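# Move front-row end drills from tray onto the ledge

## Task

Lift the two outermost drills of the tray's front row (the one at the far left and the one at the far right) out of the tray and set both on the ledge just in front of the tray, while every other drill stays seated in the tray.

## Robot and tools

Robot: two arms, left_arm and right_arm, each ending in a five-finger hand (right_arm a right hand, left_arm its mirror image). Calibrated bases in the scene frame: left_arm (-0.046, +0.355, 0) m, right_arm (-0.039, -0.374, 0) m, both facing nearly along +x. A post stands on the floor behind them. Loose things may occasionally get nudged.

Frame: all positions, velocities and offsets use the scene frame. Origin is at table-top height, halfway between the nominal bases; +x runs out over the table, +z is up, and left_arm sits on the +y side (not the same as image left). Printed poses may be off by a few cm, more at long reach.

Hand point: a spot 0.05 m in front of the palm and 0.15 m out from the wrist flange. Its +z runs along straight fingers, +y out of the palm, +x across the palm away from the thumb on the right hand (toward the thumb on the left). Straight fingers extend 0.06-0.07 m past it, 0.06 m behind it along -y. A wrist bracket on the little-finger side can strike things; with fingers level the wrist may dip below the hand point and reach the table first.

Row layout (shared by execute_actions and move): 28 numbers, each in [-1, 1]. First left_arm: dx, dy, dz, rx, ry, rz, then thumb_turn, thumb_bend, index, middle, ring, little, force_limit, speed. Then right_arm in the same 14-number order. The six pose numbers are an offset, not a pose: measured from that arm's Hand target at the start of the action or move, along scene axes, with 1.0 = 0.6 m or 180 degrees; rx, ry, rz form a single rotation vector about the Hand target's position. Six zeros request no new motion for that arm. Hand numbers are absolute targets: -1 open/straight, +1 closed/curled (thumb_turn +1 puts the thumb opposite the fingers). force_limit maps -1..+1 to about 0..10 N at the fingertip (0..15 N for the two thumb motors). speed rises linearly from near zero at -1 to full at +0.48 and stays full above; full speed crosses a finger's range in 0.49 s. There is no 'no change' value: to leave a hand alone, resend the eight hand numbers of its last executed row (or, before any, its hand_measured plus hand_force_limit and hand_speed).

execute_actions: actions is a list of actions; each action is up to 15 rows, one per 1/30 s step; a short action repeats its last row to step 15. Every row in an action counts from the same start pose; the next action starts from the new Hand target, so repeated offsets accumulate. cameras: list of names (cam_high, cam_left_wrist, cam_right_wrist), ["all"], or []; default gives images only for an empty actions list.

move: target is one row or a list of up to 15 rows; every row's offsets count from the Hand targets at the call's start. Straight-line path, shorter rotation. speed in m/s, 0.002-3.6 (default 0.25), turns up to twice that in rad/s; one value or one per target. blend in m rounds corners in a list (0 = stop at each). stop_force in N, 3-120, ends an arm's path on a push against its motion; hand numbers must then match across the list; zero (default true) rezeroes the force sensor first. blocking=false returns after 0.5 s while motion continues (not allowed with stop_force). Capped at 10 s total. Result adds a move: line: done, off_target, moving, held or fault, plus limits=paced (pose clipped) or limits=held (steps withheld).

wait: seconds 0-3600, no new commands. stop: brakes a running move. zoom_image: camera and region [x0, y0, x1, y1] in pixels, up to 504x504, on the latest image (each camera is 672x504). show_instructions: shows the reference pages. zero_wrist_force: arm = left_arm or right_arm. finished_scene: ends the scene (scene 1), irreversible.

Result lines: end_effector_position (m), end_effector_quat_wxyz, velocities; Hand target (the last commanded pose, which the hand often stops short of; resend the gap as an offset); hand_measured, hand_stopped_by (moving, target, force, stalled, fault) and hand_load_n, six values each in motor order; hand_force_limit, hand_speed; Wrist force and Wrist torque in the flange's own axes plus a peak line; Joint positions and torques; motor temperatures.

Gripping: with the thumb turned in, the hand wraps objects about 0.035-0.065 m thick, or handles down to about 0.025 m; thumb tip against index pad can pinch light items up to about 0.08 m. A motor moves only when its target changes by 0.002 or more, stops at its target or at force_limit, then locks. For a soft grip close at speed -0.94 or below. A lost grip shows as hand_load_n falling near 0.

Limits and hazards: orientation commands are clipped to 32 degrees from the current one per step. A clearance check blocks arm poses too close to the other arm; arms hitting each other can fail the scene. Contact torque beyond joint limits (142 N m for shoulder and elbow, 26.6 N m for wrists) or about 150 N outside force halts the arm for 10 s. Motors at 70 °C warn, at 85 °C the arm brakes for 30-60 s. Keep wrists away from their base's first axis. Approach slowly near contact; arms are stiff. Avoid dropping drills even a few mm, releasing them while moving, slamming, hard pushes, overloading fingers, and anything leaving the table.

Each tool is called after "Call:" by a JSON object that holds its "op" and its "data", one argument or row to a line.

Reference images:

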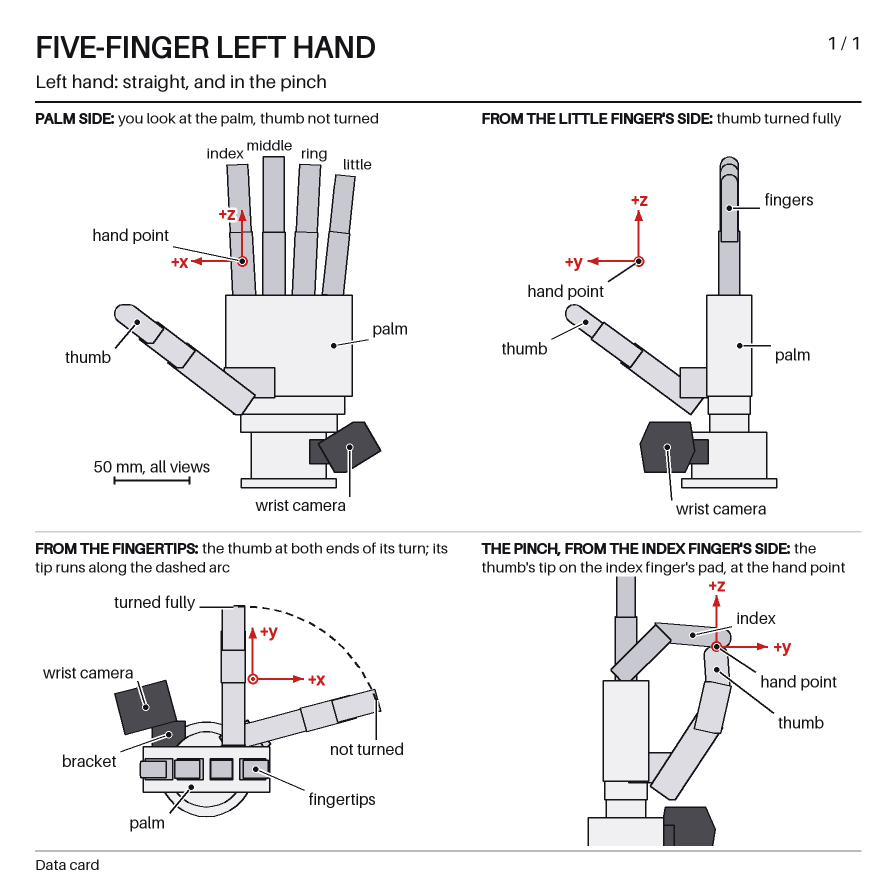

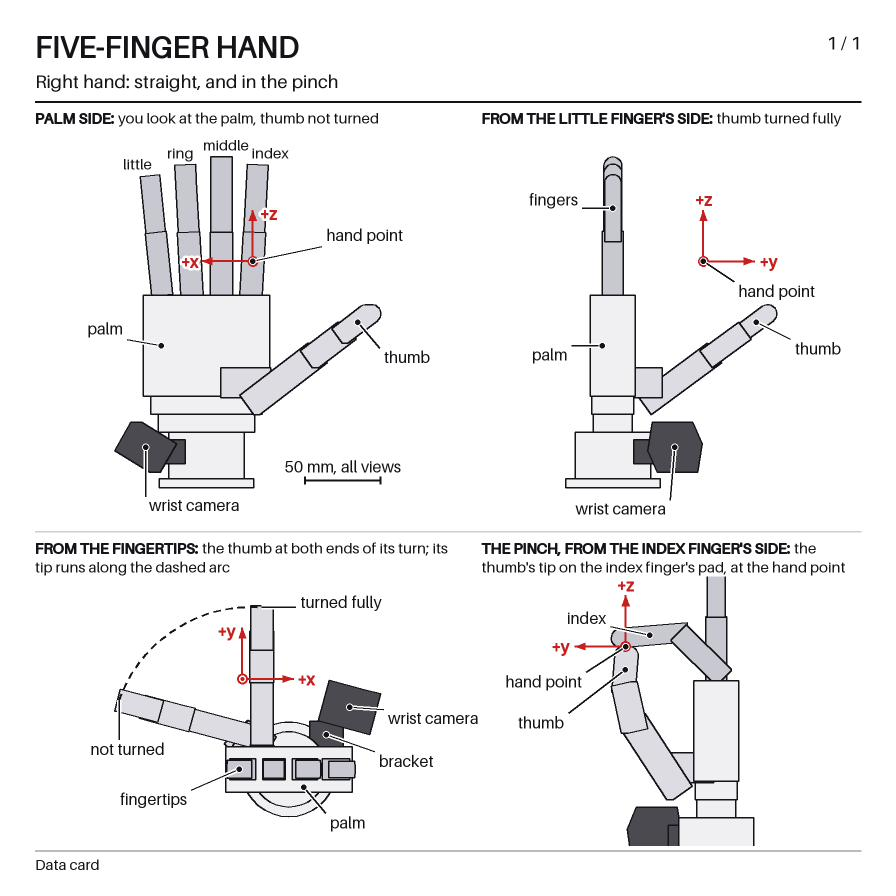

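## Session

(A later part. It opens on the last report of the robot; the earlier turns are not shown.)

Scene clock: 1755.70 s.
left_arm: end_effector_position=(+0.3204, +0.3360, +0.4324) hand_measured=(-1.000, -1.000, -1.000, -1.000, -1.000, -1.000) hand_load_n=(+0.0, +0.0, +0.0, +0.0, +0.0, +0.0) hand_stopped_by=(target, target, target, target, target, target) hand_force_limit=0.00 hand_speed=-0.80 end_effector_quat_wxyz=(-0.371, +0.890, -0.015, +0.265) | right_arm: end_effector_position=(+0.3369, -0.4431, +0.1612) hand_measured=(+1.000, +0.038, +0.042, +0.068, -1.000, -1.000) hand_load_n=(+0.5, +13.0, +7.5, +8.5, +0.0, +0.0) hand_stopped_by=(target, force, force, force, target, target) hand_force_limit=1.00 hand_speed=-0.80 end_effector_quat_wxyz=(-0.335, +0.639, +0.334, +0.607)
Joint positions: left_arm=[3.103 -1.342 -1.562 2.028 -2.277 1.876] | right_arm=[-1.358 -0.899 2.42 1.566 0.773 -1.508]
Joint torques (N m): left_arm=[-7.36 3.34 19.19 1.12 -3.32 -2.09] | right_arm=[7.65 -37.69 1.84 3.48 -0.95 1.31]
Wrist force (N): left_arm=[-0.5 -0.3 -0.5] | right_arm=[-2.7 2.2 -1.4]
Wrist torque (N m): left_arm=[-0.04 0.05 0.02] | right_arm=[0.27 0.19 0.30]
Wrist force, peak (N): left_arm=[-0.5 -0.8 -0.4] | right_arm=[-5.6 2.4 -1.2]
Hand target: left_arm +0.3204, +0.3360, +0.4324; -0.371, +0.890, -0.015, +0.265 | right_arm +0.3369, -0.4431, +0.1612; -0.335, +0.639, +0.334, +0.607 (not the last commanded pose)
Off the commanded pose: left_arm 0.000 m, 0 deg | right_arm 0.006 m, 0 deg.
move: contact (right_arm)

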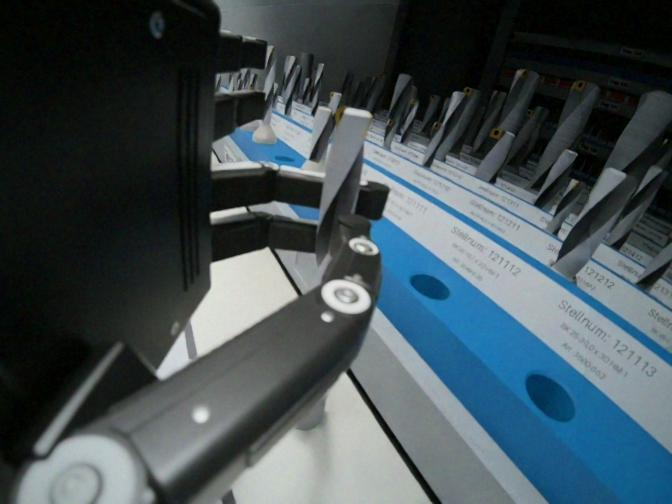

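Call:
{"op": "move", "data": {
  "target": [0,0,0,0,0,0, -1,-1,-1,-1,-1,-1,0,-0.8, 0,0,0,0,0,0, 1,0.03,0.032,0.056,-1,-1,1.0,-0.93],
  "speed": 0.01,
  "cameras": ["cam_right_wrist"]
}}

Scene clock: 1765.53 s.
left_arm: end_effector_position=(+0.3204, +0.3360, +0.4324) hand_measured=(-1.000, -1.000, -1.000, -1.000, -1.000, -1.000) hand_load_n=(+0.0, +0.0, +0.0, +0.0, +0.0, +0.0) hand_stopped_by=(target, target, target, target, target, target) hand_force_limit=0.00 hand_speed=-0.80 end_effector_quat_wxyz=(-0.371, +0.890, -0.015, +0.265) | right_arm: end_effector_position=(+0.3369, -0.4431, +0.1612) hand_measured=(+1.000, +0.026, +0.032, +0.054, -1.000, -1.000) hand_load_n=(+0.0, +8.5, +5.0, +5.5, +0.0, +0.0) hand_stopped_by=(target, target, target, target, target, target) hand_force_limit=1.00 hand_speed=-0.93 end_effector_quat_wxyz=(-0.335, +0.639, +0.334, +0.607)
Joint positions: left_arm=[3.103 -1.342 -1.562 2.028 -2.277 1.876] | right_arm=[-1.358 -0.899 2.42 1.566 0.773 -1.508]
Joint torques (N m): left_arm=[-8.4 3.07 19.14 1.03 -3.18 -2.21] | right_arm=[6.74 -36 -1.96 3.25 -1.11 1.28]
Wrist force (N): left_arm=[-0.2 -0.3 -0.5] | right_arm=[-2.0 2.3 -1.5]
Wrist torque (N m): left_arm=[-0.04 0.00 0.05] | right_arm=[0.27 0.12 0.32]
Wrist force, peak (N): left_arm=[-0.5 -0.7 -0.4] | right_arm=[-2.8 2.4 -1.3]
Hand target: left_arm +0.3204, +0.3360, +0.4324; -0.371, +0.890, -0.015, +0.265 | right_arm +0.3369, -0.4431, +0.1612; -0.335, +0.639, +0.334, +0.607
Off the commanded pose: left_arm 0.000 m, 0 deg | right_arm 0.000 m, 0 deg.
move: done

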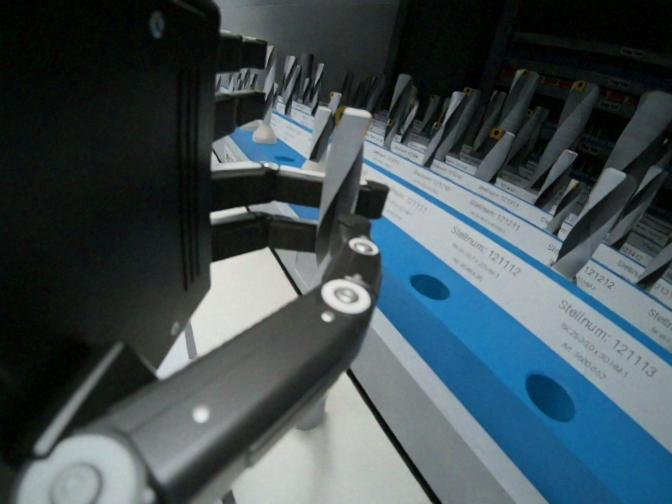

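Call:
{"op": "move", "data": {
  "target": [0,0,0,0,0,0, -1,-1,-1,-1,-1,-1,0,-0.8, 0,0,0,0,0,0, 1,0.006,0.018,0.04,-1,-1,1.0,-0.95],
  "speed": 0.01,
  "cameras": ["cam_right_wrist"]
}}

Scene clock: 1770.60 s.
left_arm: end_effector_position=(+0.3204, +0.3360, +0.4324) hand_measured=(-1.000, -1.000, -1.000, -1.000, -1.000, -1.000) hand_load_n=(-0.5, +0.0, +0.0, +0.5, +0.0, +0.0) hand_stopped_by=(target, target, target, target, target, target) hand_force_limit=0.00 hand_speed=-0.80 end_effector_quat_wxyz=(-0.371, +0.890, -0.015, +0.265) | right_arm: end_effector_position=(+0.3369, -0.4431, +0.1612) hand_measured=(+1.000, +0.006, +0.018, +0.040, -1.000, -1.000) hand_load_n=(+0.0, +2.5, +1.0, +2.0, +0.0, +0.0) hand_stopped_by=(target, target, target, target, target, target) hand_force_limit=1.00 hand_speed=-0.95 end_effector_quat_wxyz=(-0.335, +0.639, +0.334, +0.607)
Joint positions: left_arm=[3.103 -1.342 -1.562 2.028 -2.277 1.876] | right_arm=[-1.358 -0.899 2.42 1.566 0.773 -1.508]
Joint torques (N m): left_arm=[-6.64 4.35 18.85 1.13 -3.34 -2.15] | right_arm=[6.16 -36.09 -4.93 2.08 -1.04 1.37]
Wrist force (N): left_arm=[-0.3 -0.3 -0.4] | right_arm=[-1.6 2.4 -1.6]
Wrist torque (N m): left_arm=[-0.04 0.03 0.04] | right_arm=[0.30 0.09 0.32]
Wrist force, peak (N): left_arm=[-0.3 -0.9 -0.5] | right_arm=[-2.3 2.6 -1.4]
Hand target: left_arm +0.3204, +0.3360, +0.4324; -0.371, +0.890, -0.015, +0.265 | right_arm +0.3369, -0.4431, +0.1612; -0.335, +0.639, +0.334, +0.607
Off the commanded pose: left_arm 0.000 m, 0 deg | right_arm 0.000 m, 0 deg.
move: done

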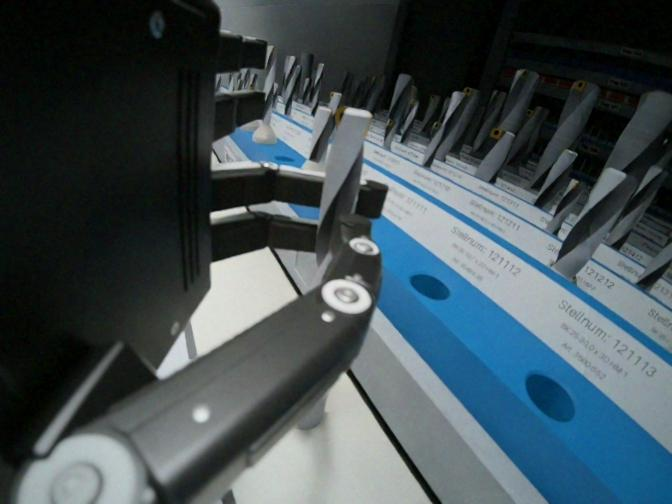

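Call:
{"op": "move", "data": {
  "target": [
    [0,0,0,0,0,0, -1,-1,-1,-1,-1,-1,0,-0.8, 0,0,0,0,0,0, 1,-0.02,0.0,0.02,-1,-1,1.0,-0.95],
    [0,0,0,0,0,0, -1,-1,-1,-1,-1,-1,0,-0.8, 0,0,0,0,0,0, 1,-0.2,-0.3,-0.3,-1,-1,1.0,-0.85]
  ],
  "speed": 0.01,
  "cameras": ["cam_right_wrist"]
}}

Scene clock: 1779.70 s.
left_arm: end_effector_position=(+0.3204, +0.3360, +0.4324) hand_measured=(-1.000, -1.000, -1.000, -1.000, -1.000, -1.000) hand_load_n=(+0.0, +0.0, +0.0, +0.0, +0.0, +0.0) hand_stopped_by=(target, target, target, target, target, target) hand_force_limit=0.00 hand_speed=-0.80 end_effector_quat_wxyz=(-0.371, +0.890, -0.015, +0.265) | right_arm: end_effector_position=(+0.3369, -0.4431, +0.1612) hand_measured=(+1.000, -0.200, -0.300, -0.300, -1.000, -1.000) hand_load_n=(+0.0, +0.0, +0.0, +0.0, +0.0, +0.0) hand_stopped_by=(target, target, target, target, target, target) hand_force_limit=1.00 hand_speed=-0.85 end_effector_quat_wxyz=(-0.335, +0.639, +0.334, +0.607)
Joint positions: left_arm=[3.103 -1.342 -1.562 2.028 -2.277 1.876] | right_arm=[-1.358 -0.899 2.42 1.566 0.773 -1.508]
Joint torques (N m): left_arm=[-7.95 3.51 19.9 1.11 -3.34 -2.31] | right_arm=[6.53 -35.89 -10.71 0.36 -1.09 1.32]
Wrist force (N): left_arm=[-0.4 -0.5 -0.5] | right_arm=[-1.1 2.0 -1.3]
Wrist torque (N m): left_arm=[-0.07 0.04 0.04] | right_arm=[0.25 0.07 0.33]
Wrist force, peak (N): left_arm=[-0.3 -0.7 -0.6] | right_arm=[-1.8 2.8 -1.7]
Hand target: left_arm +0.3204, +0.3360, +0.4324; -0.371, +0.890, -0.015, +0.265 | right_arm +0.3369, -0.4431, +0.1612; -0.335, +0.639, +0.334, +0.607
Off the commanded pose: left_arm 0.000 m, 0 deg | right_arm 0.000 m, 0 deg.
move: done

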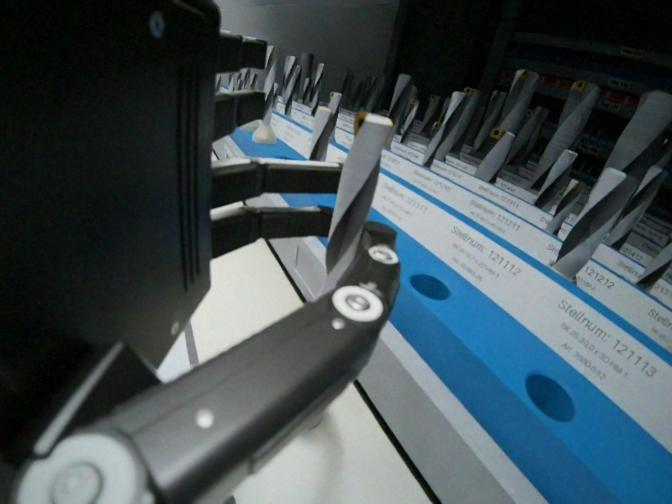

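Call:
{"op": "zoom_image", "data": {
  "camera": "cam_right_wrist",
  "region": [250, 80, 450, 480]
}}

Scaled by 1.260 from the camera's image (finer frame: 960x720).

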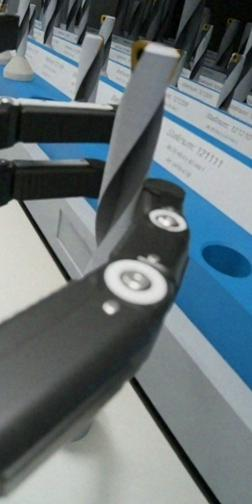

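Call:
{"op": "move", "data": {
  "target": [0,0,0,0,0,0, -1,-1,-1,-1,-1,-1,0,-0.8, 0,0,0,0,0,0, 1,-1,-1,-1,-1,-1,1.0,-0.7],
  "speed": 0.01,
  "cameras": ["cam_right_wrist","cam_high"]
}}

Scene clock: 1804.00 s.
left_arm: end_effector_position=(+0.3204, +0.3360, +0.4324) hand_measured=(-1.000, -1.000, -1.000, -1.000, -1.000, -1.000) hand_load_n=(+0.0, +0.0, -0.5, +0.0, -0.5, +0.0) hand_stopped_by=(target, target, target, target, target, target) hand_force_limit=0.00 hand_speed=-0.80 end_effector_quat_wxyz=(-0.371, +0.890, -0.015, +0.265) | right_arm: end_effector_position=(+0.3369, -0.4431, +0.1612) hand_measured=(+1.000, -1.000, -1.000, -1.000, -1.000, -1.000) hand_load_n=(+0.5, +0.0, +0.0, +0.0, +0.0, +0.0) hand_stopped_by=(target, target, target, target, target, target) hand_force_limit=1.00 hand_speed=-0.70 end_effector_quat_wxyz=(-0.335, +0.639, +0.334, +0.607)
Joint positions: left_arm=[3.103 -1.342 -1.562 2.028 -2.277 1.876] | right_arm=[-1.358 -0.899 2.42 1.566 0.773 -1.508]
Joint torques (N m): left_arm=[-7.25 4.67 19.03 1.08 -3.48 -2.04] | right_arm=[5.14 -34.01 -12.78 -0.25 -1.15 1.47]
Wrist force (N): left_arm=[-0.5 -0.3 -0.3] | right_arm=[-1.2 2.1 -1.4]
Wrist torque (N m): left_arm=[-0.06 0.05 0.03] | right_arm=[0.28 0.08 0.32]
Wrist force, peak (N): left_arm=[-0.7 -0.8 -0.3] | right_arm=[-1.3 2.2 -1.6]
Hand target: left_arm +0.3204, +0.3360, +0.4324; -0.371, +0.890, -0.015, +0.265 | right_arm +0.3369, -0.4431, +0.1612; -0.335, +0.639, +0.334, +0.607
Off the commanded pose: left_arm 0.000 m, 0 deg | right_arm 0.000 m, 0 deg.
move: done
Images, in order (width x height): cam_high 672x504, cam_right_wrist 672x504.

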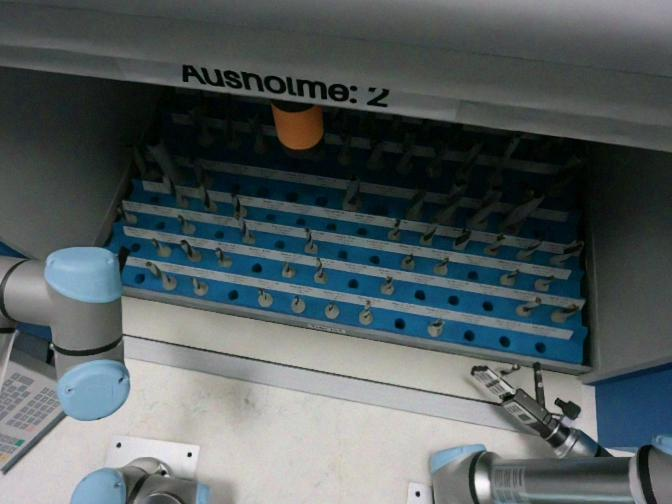

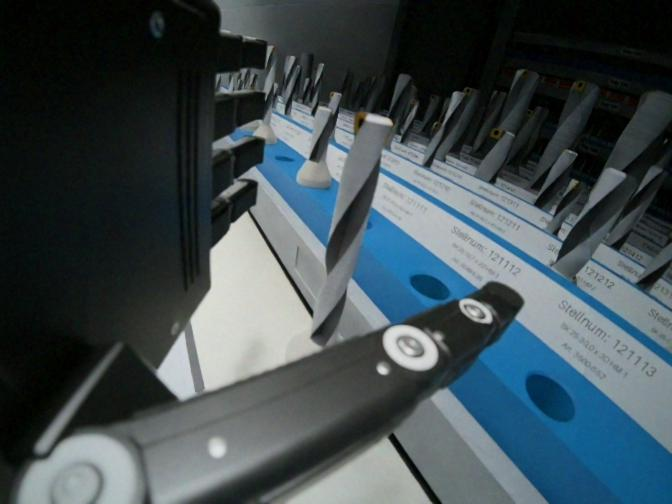

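Call:
{"op": "move", "data": {
  "target": [
    [0,0,0,0,0,0, -1,-1,-1,-1,-1,-1,0,-0.8, -0.037,0.0047,0,0,0,0, 1,-1,-1,-1,-1,-1,1.0,-0.7],
    [0,0,0,0,0,0, -1,-1,-1,-1,-1,-1,0,-0.8, -0.037,0.0047,0.35,0,0,0, 1,-1,-1,-1,-1,-1,1.0,-0.7]
  ],
  "speed": [0.03,0.1],
  "cameras": ["all"]
}}

Scene clock: 1860.60 s.
left_arm: end_effector_position=(+0.3204, +0.3360, +0.4324) hand_measured=(-1.000, -1.000, -1.000, -1.000, -1.000, -1.000) hand_load_n=(+0.0, -0.5, +0.0, +0.0, +0.0, +0.0) hand_stopped_by=(target, target, target, target, target, target) hand_force_limit=0.00 hand_speed=-0.80 end_effector_quat_wxyz=(-0.371, +0.890, -0.015, +0.265) | right_arm: end_effector_position=(+0.3148, -0.4403, +0.3712) hand_measured=(+1.000, -1.000, -1.000, -1.000, -1.000, -1.000) hand_load_n=(+0.5, +0.0, +0.0, +0.0, +0.0, +0.0) hand_stopped_by=(target, target, target, target, target, target) hand_force_limit=1.00 hand_speed=-0.70 end_effector_quat_wxyz=(-0.335, +0.639, +0.334, +0.607)
Joint positions: left_arm=[3.103 -1.342 -1.562 2.028 -2.277 1.876] | right_arm=[-1.437 -1.604 2.377 2.317 0.852 -1.514]
Joint torques (N m): left_arm=[-6.91 3.96 18.85 1.26 -3.08 -2.07] | right_arm=[-11.35 -14.23 0.07 3.13 1.79 1.51]
Wrist force (N): left_arm=[-0.3 -0.3 -0.2] | right_arm=[-1.5 1.6 -1.2]
Wrist torque (N m): left_arm=[-0.07 0.02 0.04] | right_arm=[0.19 0.11 0.26]
Wrist force, peak (N): left_arm=[-0.4 -0.5 -0.8] | right_arm=[-2.3 1.9 -1.6]
Hand target: left_arm +0.3204, +0.3360, +0.4324; -0.371, +0.890, -0.015, +0.265 | right_arm +0.3147, -0.4403, +0.3712; -0.335, +0.639, +0.334, +0.607
Off the commanded pose: left_arm 0.000 m, 0 deg | right_arm 0.000 m, 0 deg.
move: done

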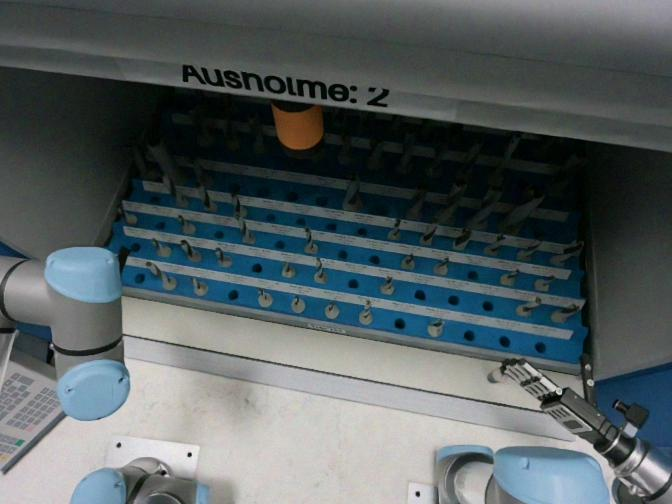

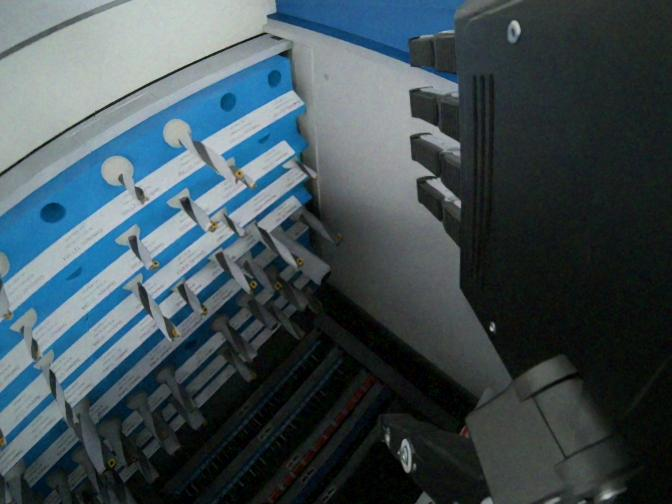

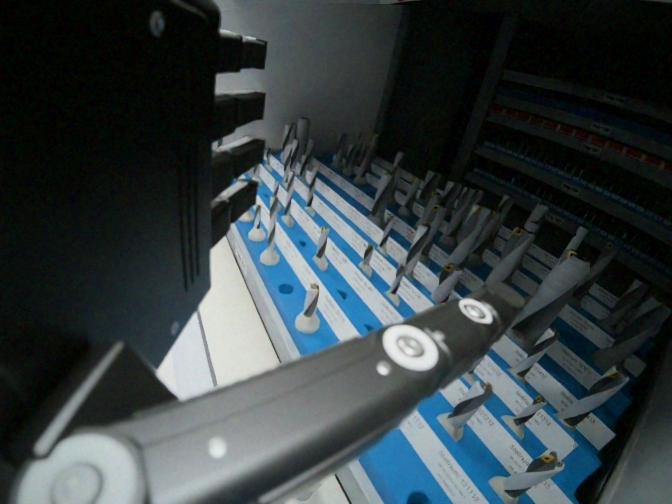

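Call:
{"op": "move", "data": {
  "target": [
    [-0.06,0,0.03,0,0,0, 1,-1,-1,-1,-1,-1,0,-0.5, 0,0,0,0,0,0, 1,-1,-1,-1,-1,-1,1.0,-0.7],
    [-0.06,0.47,0.03,0,0,0, 1,-1,-1,-1,-1,-1,0,-0.5, 0,0,0,0,0,0, 1,-1,-1,-1,-1,-1,1.0,-0.7]
  ],
  "speed": 0.12,
  "cameras": ["all"]
}}

Scene clock: 1874.40 s.
left_arm: end_effector_position=(+0.2846, +0.6152, +0.4499) hand_measured=(+1.000, -1.000, -0.828, -0.736, -0.686, -1.000) hand_load_n=(+0.0, +0.0, -24.5, -28.5, -25.5, +0.0) hand_stopped_by=(target, target, target, target, target, target) hand_force_limit=0.00 hand_speed=-0.50 end_effector_quat_wxyz=(-0.366, +0.892, -0.015, +0.266) | right_arm: end_effector_position=(+0.3147, -0.4403, +0.3712) hand_measured=(+1.000, -1.000, -1.000, -1.000, -1.000, -1.000) hand_load_n=(+0.5, +0.0, +0.0, +0.0, +0.0, +0.0) hand_stopped_by=(target, target, target, target, target, target) hand_force_limit=1.00 hand_speed=-0.70 end_effector_quat_wxyz=(-0.335, +0.639, +0.334, +0.607)
Joint positions: left_arm=[4.432 -1.28 -1.519 2.126 -1.243 2.781] | right_arm=[-1.437 -1.604 2.377 2.317 0.852 -1.514]
Joint torques (N m): left_arm=[21.15 -12.87 14.49 16.2 -12.65 -1.84] | right_arm=[-11.37 -22.25 0.05 2.92 1.87 -1.23]
Wrist force (N): left_arm=[27.1 43.0 -52.4] | right_arm=[-1.4 1.9 -1.5]
Wrist torque (N m): left_arm=[-0.25 -0.22 -0.07] | right_arm=[0.23 0.11 0.27]
Wrist force, peak (N): left_arm=[28.2 46.0 -103.7] | right_arm=[-1.3 2.1 -1.7]
Hand target: left_arm +0.2844, +0.6180, +0.4504; -0.371, +0.890, -0.015, +0.265 | right_arm +0.3147, -0.4403, +0.3712; -0.335, +0.639, +0.334, +0.607
Off the commanded pose: left_arm 0.003 m, 1 deg | right_arm 0.000 m, 0 deg.
move: done

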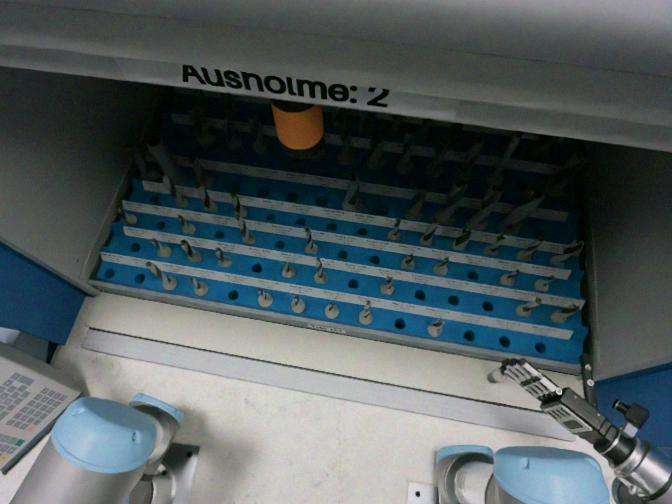

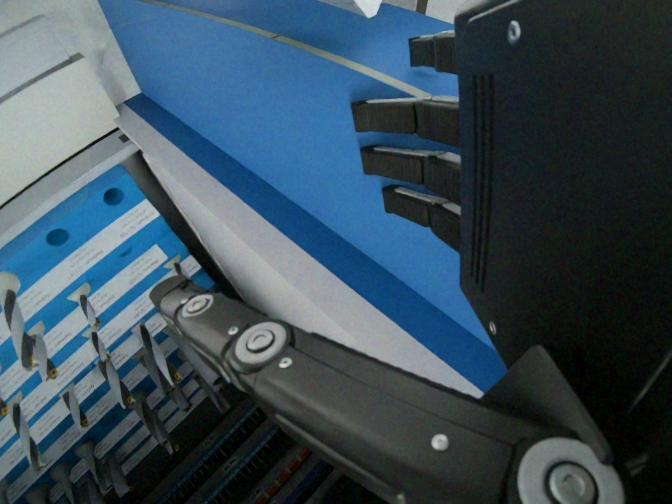

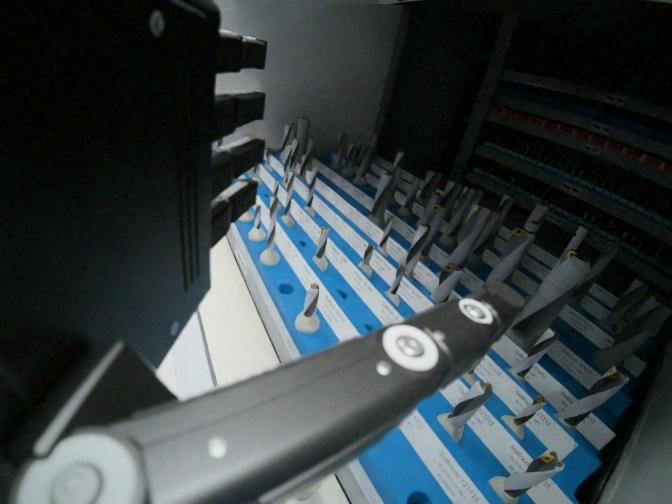

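Call:
{"op": "move", "data": {
  "target": [-0.02,-0.12,0.02,0,0,0, 1,-1,-1,-1,-1,-1,0,-0.5, 0,0,0,0,0,0, 1,-1,-1,-1,-1,-1,1.0,-0.7],
  "speed": 0.08,
  "cameras": ["all"]
}}

Scene clock: 1883.73 s.
left_arm: end_effector_position=(+0.2724, +0.5460, +0.4623) hand_measured=(+1.000, -1.000, -0.832, -0.740, -0.690, -1.000) hand_load_n=(+0.0, +0.0, +0.0, -0.5, +0.0, +0.0) hand_stopped_by=(target, target, target, target, target, target) hand_force_limit=0.00 hand_speed=-0.50 end_effector_quat_wxyz=(-0.371, +0.890, -0.014, +0.265) end_effector_velocity=(+0.000, +0.002, +0.000) end_effector_angular_velocity=(+0.006, +0.001, -0.003) | right_arm: end_effector_position=(+0.3147, -0.4403, +0.3712) hand_measured=(+1.000, -1.000, -1.000, -1.000, -1.000, -1.000) hand_load_n=(+0.5, +0.0, +0.0, +0.0, +0.0, +0.0) hand_stopped_by=(target, target, target, target, target, target) hand_force_limit=1.00 hand_speed=-0.70 end_effector_quat_wxyz=(-0.335, +0.639, +0.334, +0.607)
Joint positions: left_arm=[4.389 -1.144 -1.565 2.053 -1.282 2.753] | right_arm=[-1.437 -1.604 2.377 2.317 0.852 -1.514]
Joint velocities: left_arm=[0.002 -0.003 0.001 0.005 0.003 0.005] | right_arm=[within noise]
Joint torques (N m): left_arm=[7.59 -8.54 25.35 2.09 3.2 1.78] | right_arm=[-10.26 -21.88 -0.07 2.58 1.67 -1.35]
Wrist force (N): left_arm=[-1.3 -1.3 -0.4] | right_arm=[-1.4 1.9 -1.4]
Wrist torque (N m): left_arm=[-0.21 0.22 0.01] | right_arm=[0.23 0.10 0.27]
Wrist force, peak (N): left_arm=[27.3 43.1 -52.8] | right_arm=[-1.6 2.0 -1.5]
Hand target: left_arm +0.2724, +0.5460, +0.4624; -0.371, +0.890, -0.015, +0.265 | right_arm +0.3147, -0.4403, +0.3712; -0.335, +0.639, +0.334, +0.607
Off the commanded pose: left_arm 0.000 m, 0 deg | right_arm 0.000 m, 0 deg.
move: done

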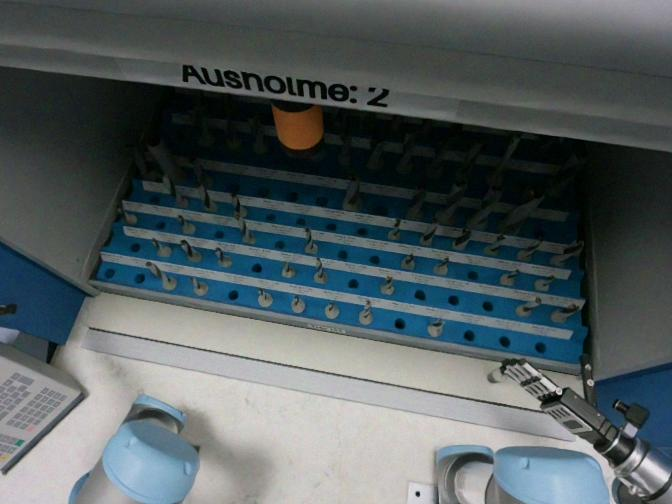

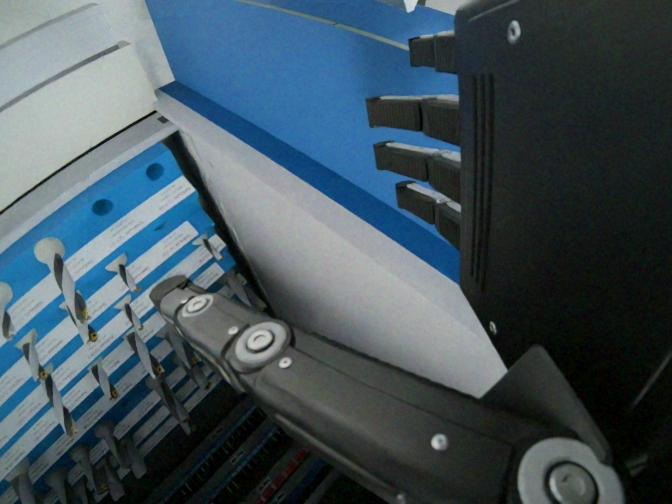

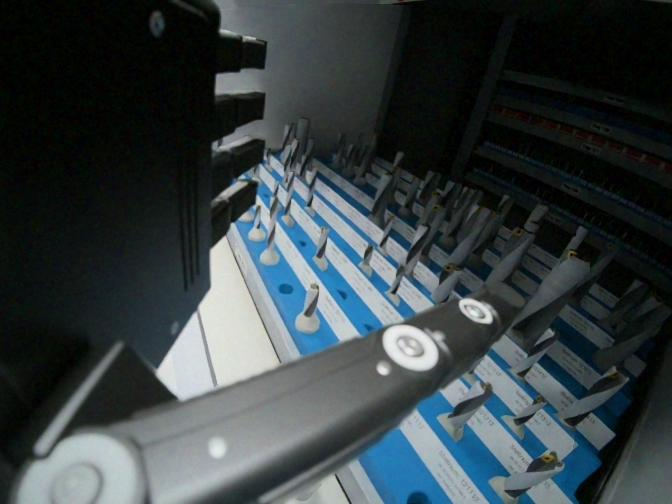

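Call:
{"op": "move", "data": {
  "target": [
    [0,0,0,0,0,0, 1,-1,-1,-1,-1,-1,0,-0.5, 0.175,0.07,0.085,0,0,0, 1,-1,-1,-1,-1,-1,1.0,-0.7],
    [0,0,0,0,0,0, 1,-1,-1,-1,-1,-1,0,-0.5, 0.175,0.98,0.085,0,0,0, 1,-1,-1,-1,-1,-1,1.0,-0.7]
  ],
  "speed": 0.15,
  "blend": 0.03,
  "cameras": ["all"]
}}

Scene clock: 1915.03 s.
left_arm: end_effector_position=(+0.2724, +0.5460, +0.4624) hand_measured=(+1.000, -1.000, -0.832, -0.740, -0.690, -1.000) hand_load_n=(+0.0, +0.0, +0.0, +0.0, +0.0, +0.0) hand_stopped_by=(target, target, target, target, target, target) hand_force_limit=0.00 hand_speed=-0.50 end_effector_quat_wxyz=(-0.371, +0.890, -0.015, +0.265) | right_arm: end_effector_position=(+0.4198, +0.1476, +0.4222) hand_measured=(+1.000, -1.000, -1.000, -1.000, -1.000, -1.000) hand_load_n=(+0.5, +0.0, +0.0, +0.0, +0.0, +0.0) hand_stopped_by=(target, target, target, target, target, target) hand_force_limit=1.00 hand_speed=-0.70 end_effector_quat_wxyz=(-0.335, +0.639, +0.334, +0.607)
Joint positions: left_arm=[4.389 -1.144 -1.565 2.053 -1.281 2.753] | right_arm=[0.596 -1.363 1.941 2.606 -1.183 -1.564]
Joint torques (N m): left_arm=[8.26 -7.1 21.82 1.58 2.98 2.15] | right_arm=[6.22 -24.76 -14.07 -3.03 -0.74 -1.35]
Wrist force (N): left_arm=[-0.9 -1.4 -0.3] | right_arm=[-1.4 1.8 -1.2]
Wrist torque (N m): left_arm=[-0.24 0.17 0.03] | right_arm=[0.20 0.12 0.18]
Wrist force, peak (N): left_arm=[-1.3 -1.6 -0.5] | right_arm=[-1.2 2.4 -2.1]
Hand target: left_arm +0.2724, +0.5460, +0.4624; -0.371, +0.890, -0.015, +0.265 | right_arm +0.4197, +0.1477, +0.4222; -0.335, +0.639, +0.334, +0.607
Off the commanded pose: left_arm 0.000 m, 0 deg | right_arm 0.000 m, 0 deg.
move: done

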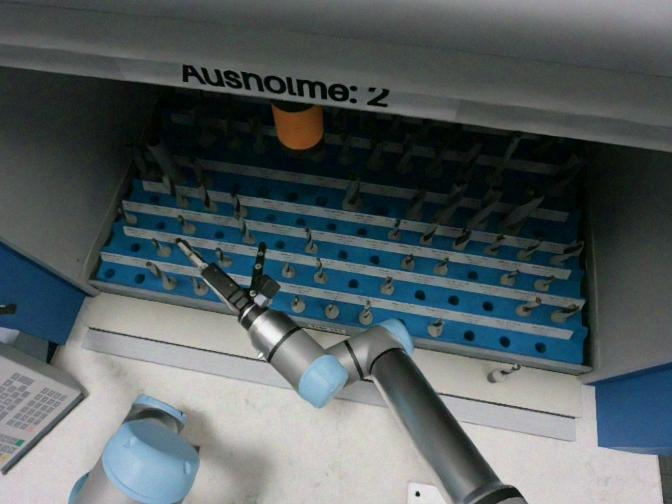

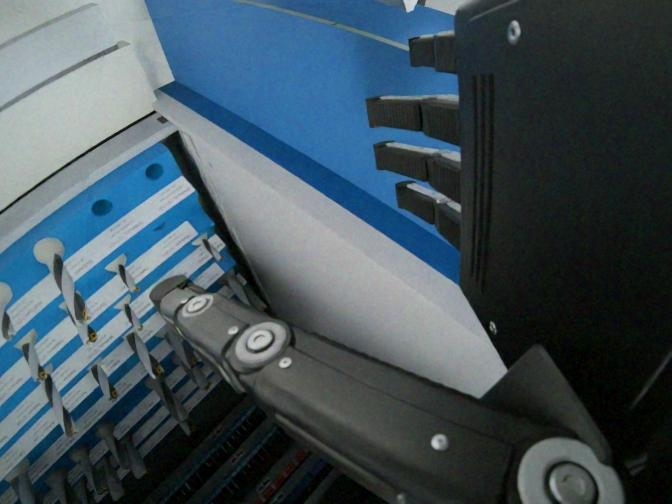

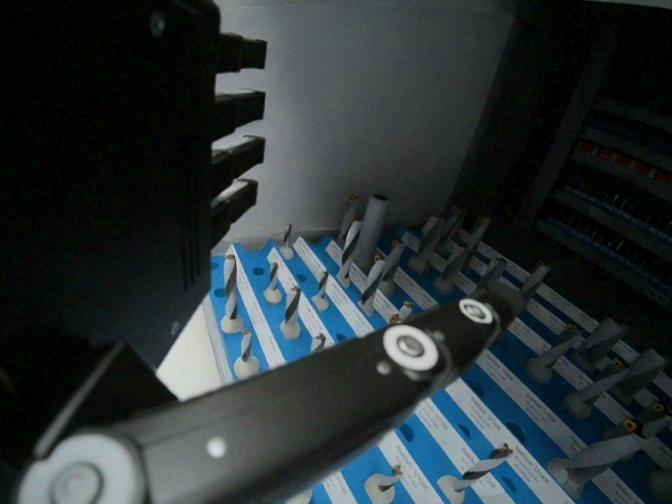

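Call:
{"op": "move", "data": {
  "target": [
    [0,0,0.2,0,0,0, 1,-1,-1,-1,-1,-1,0,-0.5, -0.1279,0.1,0.0,0,0,0, 1,-0.3,-1,-1,-1,-1,1.0,-0.7],
    [0,0,0.2,0,0,0, 1,-1,-1,-1,-1,-1,0,-0.5, -0.1279,0.304,-0.1537,0,0,0, 1,-0.3,-1,-1,-1,-1,1.0,-0.7]
  ],
  "speed": 0.12,
  "blend": 0.02,
  "cameras": ["all"]
}}

Scene clock: 1983.23 s.
left_arm: end_effector_position=(+0.2724, +0.5460, +0.5824) hand_measured=(+1.000, -1.000, -0.832, -0.740, -0.690, -1.000) hand_load_n=(+0.0, +0.0, +0.0, +0.0, +0.0, -0.5) hand_stopped_by=(target, target, target, target, target, target) hand_force_limit=0.00 hand_speed=-0.50 end_effector_quat_wxyz=(-0.371, +0.890, -0.015, +0.265) | right_arm: end_effector_position=(+0.3429, +0.3301, +0.3301) hand_measured=(+1.000, -0.300, -1.000, -1.000, -1.000, -1.000) hand_load_n=(+0.0, +0.0, +0.0, +0.0, +0.0, +0.5) hand_stopped_by=(target, target, target, target, target, target) hand_force_limit=1.00 hand_speed=-0.70 end_effector_quat_wxyz=(-0.335, +0.639, +0.334, +0.607)
Joint positions: left_arm=[4.389 -1.304 -1.108 1.756 -1.281 2.753] | right_arm=[0.977 -0.98 1.649 2.511 -1.563 -1.548]
Joint torques (N m): left_arm=[-9.05 14.84 17.56 2.43 -0.55 -2.03] | right_arm=[-10.42 -37.04 -7.85 0.61 1.87 0.76]
Wrist force (N): left_arm=[-0.9 -1.1 0.1] | right_arm=[-1.1 2.0 -1.5]
Wrist torque (N m): left_arm=[-0.22 0.17 0.01] | right_arm=[0.24 0.08 0.19]
Wrist force, peak (N): left_arm=[-1.2 -1.5 -0.3] | right_arm=[-1.2 3.1 -1.4]
Hand target: left_arm +0.2724, +0.5460, +0.5824; -0.371, +0.890, -0.015, +0.265 | right_arm +0.3430, +0.3301, +0.3300; -0.335, +0.639, +0.334, +0.607
Off the commanded pose: left_arm 0.000 m, 0 deg | right_arm 0.000 m, 0 deg.
move: done

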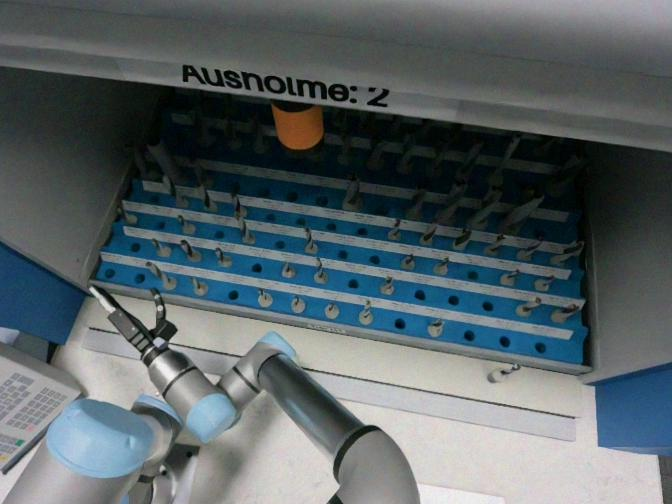

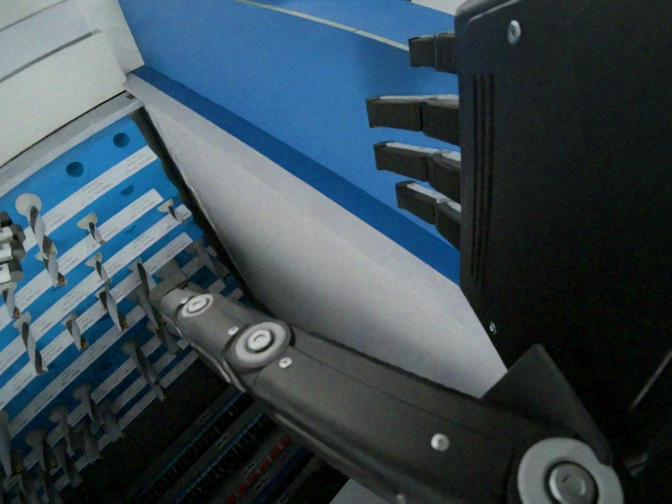

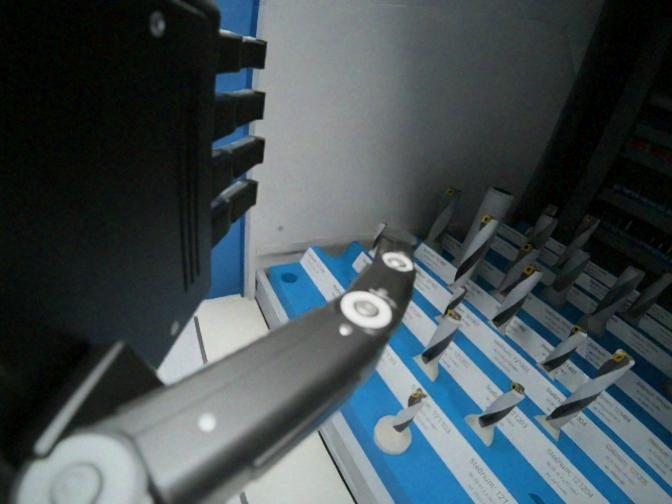

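Call:
{"op": "move", "data": {
  "target": [0,0,0,0,0,0, 1,-1,-1,-1,-1,-1,0,-0.5, 0.0267,0.1667,0.0,0,0,0, 1,-0.3,-1,-1,-1,-1,1.0,-0.7],
  "speed": 0.1,
  "cameras": ["cam_high","cam_right_wrist"]
}}

Scene clock: 2017.03 s.
left_arm: end_effector_position=(+0.2724, +0.5460, +0.5824) hand_measured=(+1.000, -1.000, -0.832, -0.740, -0.690, -1.000) hand_load_n=(+0.0, +0.0, +0.0, +0.0, +0.0, +0.0) hand_stopped_by=(target, target, target, target, target, target) hand_force_limit=0.00 hand_speed=-0.50 end_effector_quat_wxyz=(-0.371, +0.890, -0.015, +0.265) | right_arm: end_effector_position=(+0.3585, +0.4287, +0.3299) hand_measured=(+1.000, -0.300, -1.000, -1.000, -1.000, -1.000) hand_load_n=(+0.0, +0.0, +0.0, +0.0, +0.0, +0.0) hand_stopped_by=(target, target, target, target, target, target) hand_force_limit=1.00 hand_speed=-0.70 end_effector_quat_wxyz=(-0.335, +0.639, +0.334, +0.607)
Joint positions: left_arm=[4.389 -1.304 -1.108 1.756 -1.281 2.753] | right_arm=[1.042 -0.781 1.286 2.675 -1.628 -1.546]
Joint torques (N m): left_arm=[-9.82 14.77 19.65 1.98 2.39 -2.28] | right_arm=[-11.17 -39.62 -33.83 0.57 1.87 0.91]
Wrist force (N): left_arm=[-1.0 -1.4 -0.1] | right_arm=[-1.2 2.3 -1.5]
Wrist torque (N m): left_arm=[-0.26 0.19 0.01] | right_arm=[0.29 0.09 0.19]
Wrist force, peak (N): left_arm=[-1.3 -1.4 0.0] | right_arm=[-1.6 2.6 -2.5]
Hand target: left_arm +0.2724, +0.5460, +0.5824; -0.371, +0.890, -0.015, +0.265 | right_arm +0.3586, +0.4287, +0.3299; -0.335, +0.639, +0.334, +0.607 (not the last commanded pose)
Off the commanded pose: left_arm 0.000 m, 0 deg | right_arm 0.001 m, 0 deg.
move: held (right_arm; a check stopped the path); limits=held
pose unreachable (right arm): on one or more control steps of this call, first in action 0 (counted from 0), this arm could not follow its commanded pose, so it was not sent that pose on those steps. It may still have moved: this result reports where it is.
cause: moving toward the commanded pose would bring a part of the arm too close to another arm (a part of this arm just beyond joint 4 (wrist 1) and a part of the left arm just beyond its joint 2 (shoulder lift), where that arm would come to rest).

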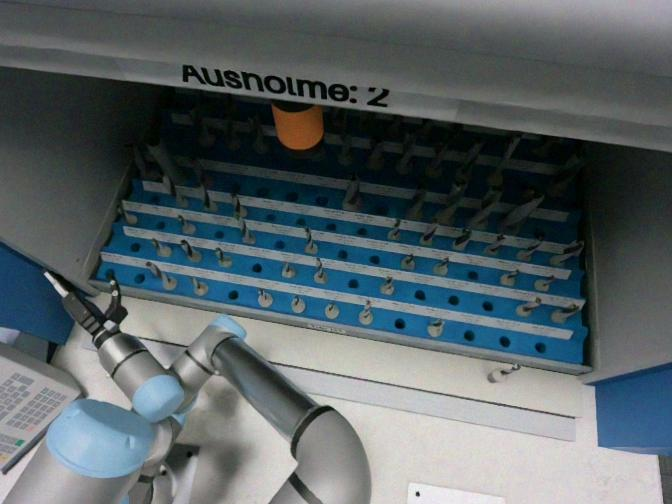

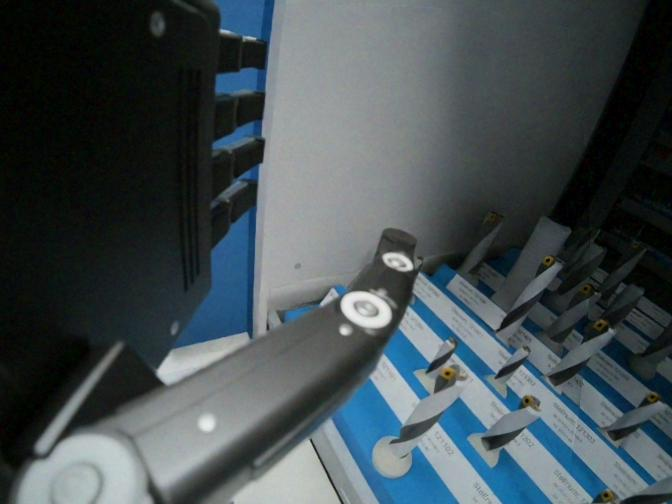

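Call:
{"op": "zoom_image", "data": {
  "camera": "cam_right_wrist",
  "region": [250, 330, 510, 504]
}}

Call:
{"op": "zoom_image", "data": {
  "camera": "cam_high",
  "region": [80, 230, 280, 340]
}}

Scaled by 1.938 from the camera's image (finer frame: 960x720).

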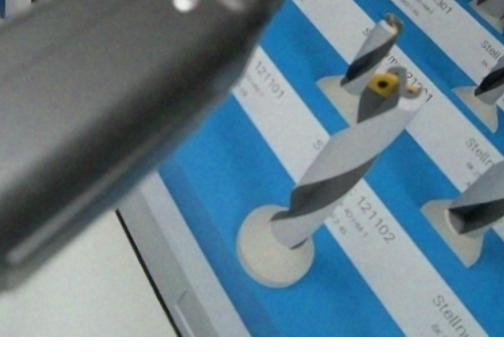

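Scaled by 2.520 from the camera's image (finer frame: 960x720).

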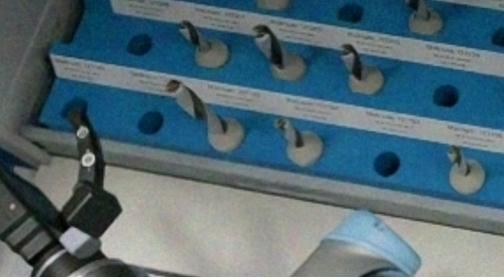

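Call:
{"op": "move", "data": {
  "target": [0.0127,-0.21,0.0627,0,0,0, 1,-1,-1,-1,-1,-1,0,-0.5, 0,0,0,0,0,0, 1,-0.3,-1,-1,-1,-1,1.0,-0.7],
  "speed": 0.1,
  "cameras": ["cam_high","cam_left_wrist"]
}}

Scene clock: 2051.73 s.
left_arm: end_effector_position=(+0.2724, +0.5459, +0.5825) hand_measured=(+1.000, -1.000, -0.832, -0.740, -0.690, -1.000) hand_load_n=(+0.0, +0.0, +0.0, +0.0, +0.0, +0.0) hand_stopped_by=(target, target, target, target, target, target) hand_force_limit=0.00 hand_speed=-0.50 end_effector_quat_wxyz=(-0.371, +0.890, -0.015, +0.265) | right_arm: end_effector_position=(+0.3586, +0.4287, +0.3299) hand_measured=(+1.000, -0.300, -1.000, -1.000, -1.000, -1.000) hand_load_n=(+0.5, +0.0, +0.0, +0.0, +0.0, +0.0) hand_stopped_by=(target, target, target, target, target, target) hand_force_limit=1.00 hand_speed=-0.70 end_effector_quat_wxyz=(-0.335, +0.639, +0.334, +0.607)
Joint positions: left_arm=[4.389 -1.303 -1.108 1.756 -1.281 2.753] | right_arm=[1.042 -0.781 1.286 2.675 -1.628 -1.546]
Joint torques (N m): left_arm=[8.21 -1.91 8.82 0.47 -0.31 1.69] | right_arm=[-11.47 -39.44 -33.79 0.55 1.95 -1.44]
Wrist force (N): left_arm=[-0.9 -1.2 0.1] | right_arm=[-1.4 2.2 -1.5]
Wrist torque (N m): left_arm=[-0.23 0.18 0.01] | right_arm=[0.27 0.11 0.18]
Wrist force, peak (N): left_arm=[-1.4 -1.2 0.0] | right_arm=[-1.2 2.5 -1.6]
Hand target: left_arm +0.2725, +0.5460, +0.5825; -0.371, +0.890, -0.015, +0.265 (not the last commanded pose) | right_arm +0.3586, +0.4287, +0.3299; -0.335, +0.639, +0.334, +0.607
Off the commanded pose: left_arm 0.132 m, 0 deg | right_arm 0.000 m, 0 deg.
move: held (left_arm; a check stopped the path); limits=held
pose unreachable (left arm): on one or more control steps of this call, first in action 0 (counted from 0), this arm could not follow its commanded pose, so it was not sent that pose on those steps. It may still have moved: this result reports where it is.
cause: moving toward the commanded pose would bring a part of the arm too close to another arm (a part of this arm just beyond joint 2 (shoulder lift) and a part of the right arm just beyond its joint 4 (wrist 1), along the way the arms are being sent, or toward where that arm still pushes).

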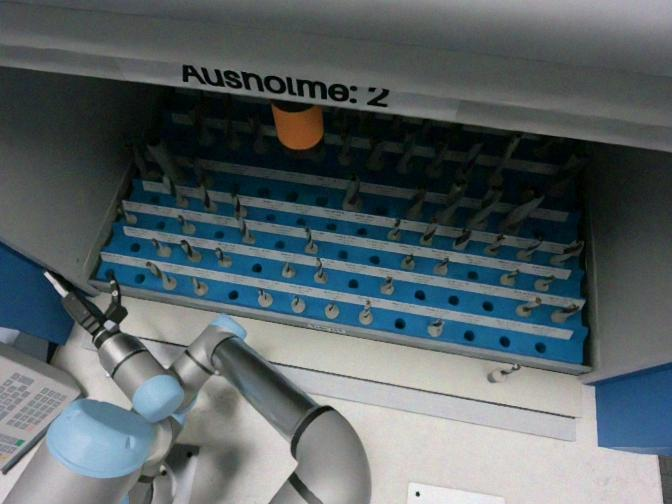

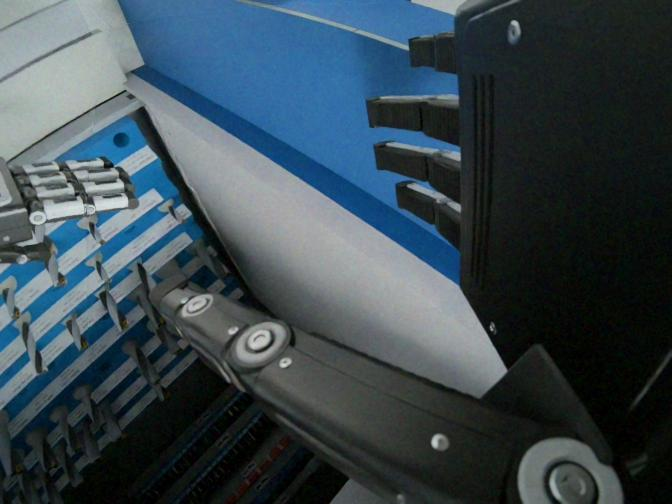

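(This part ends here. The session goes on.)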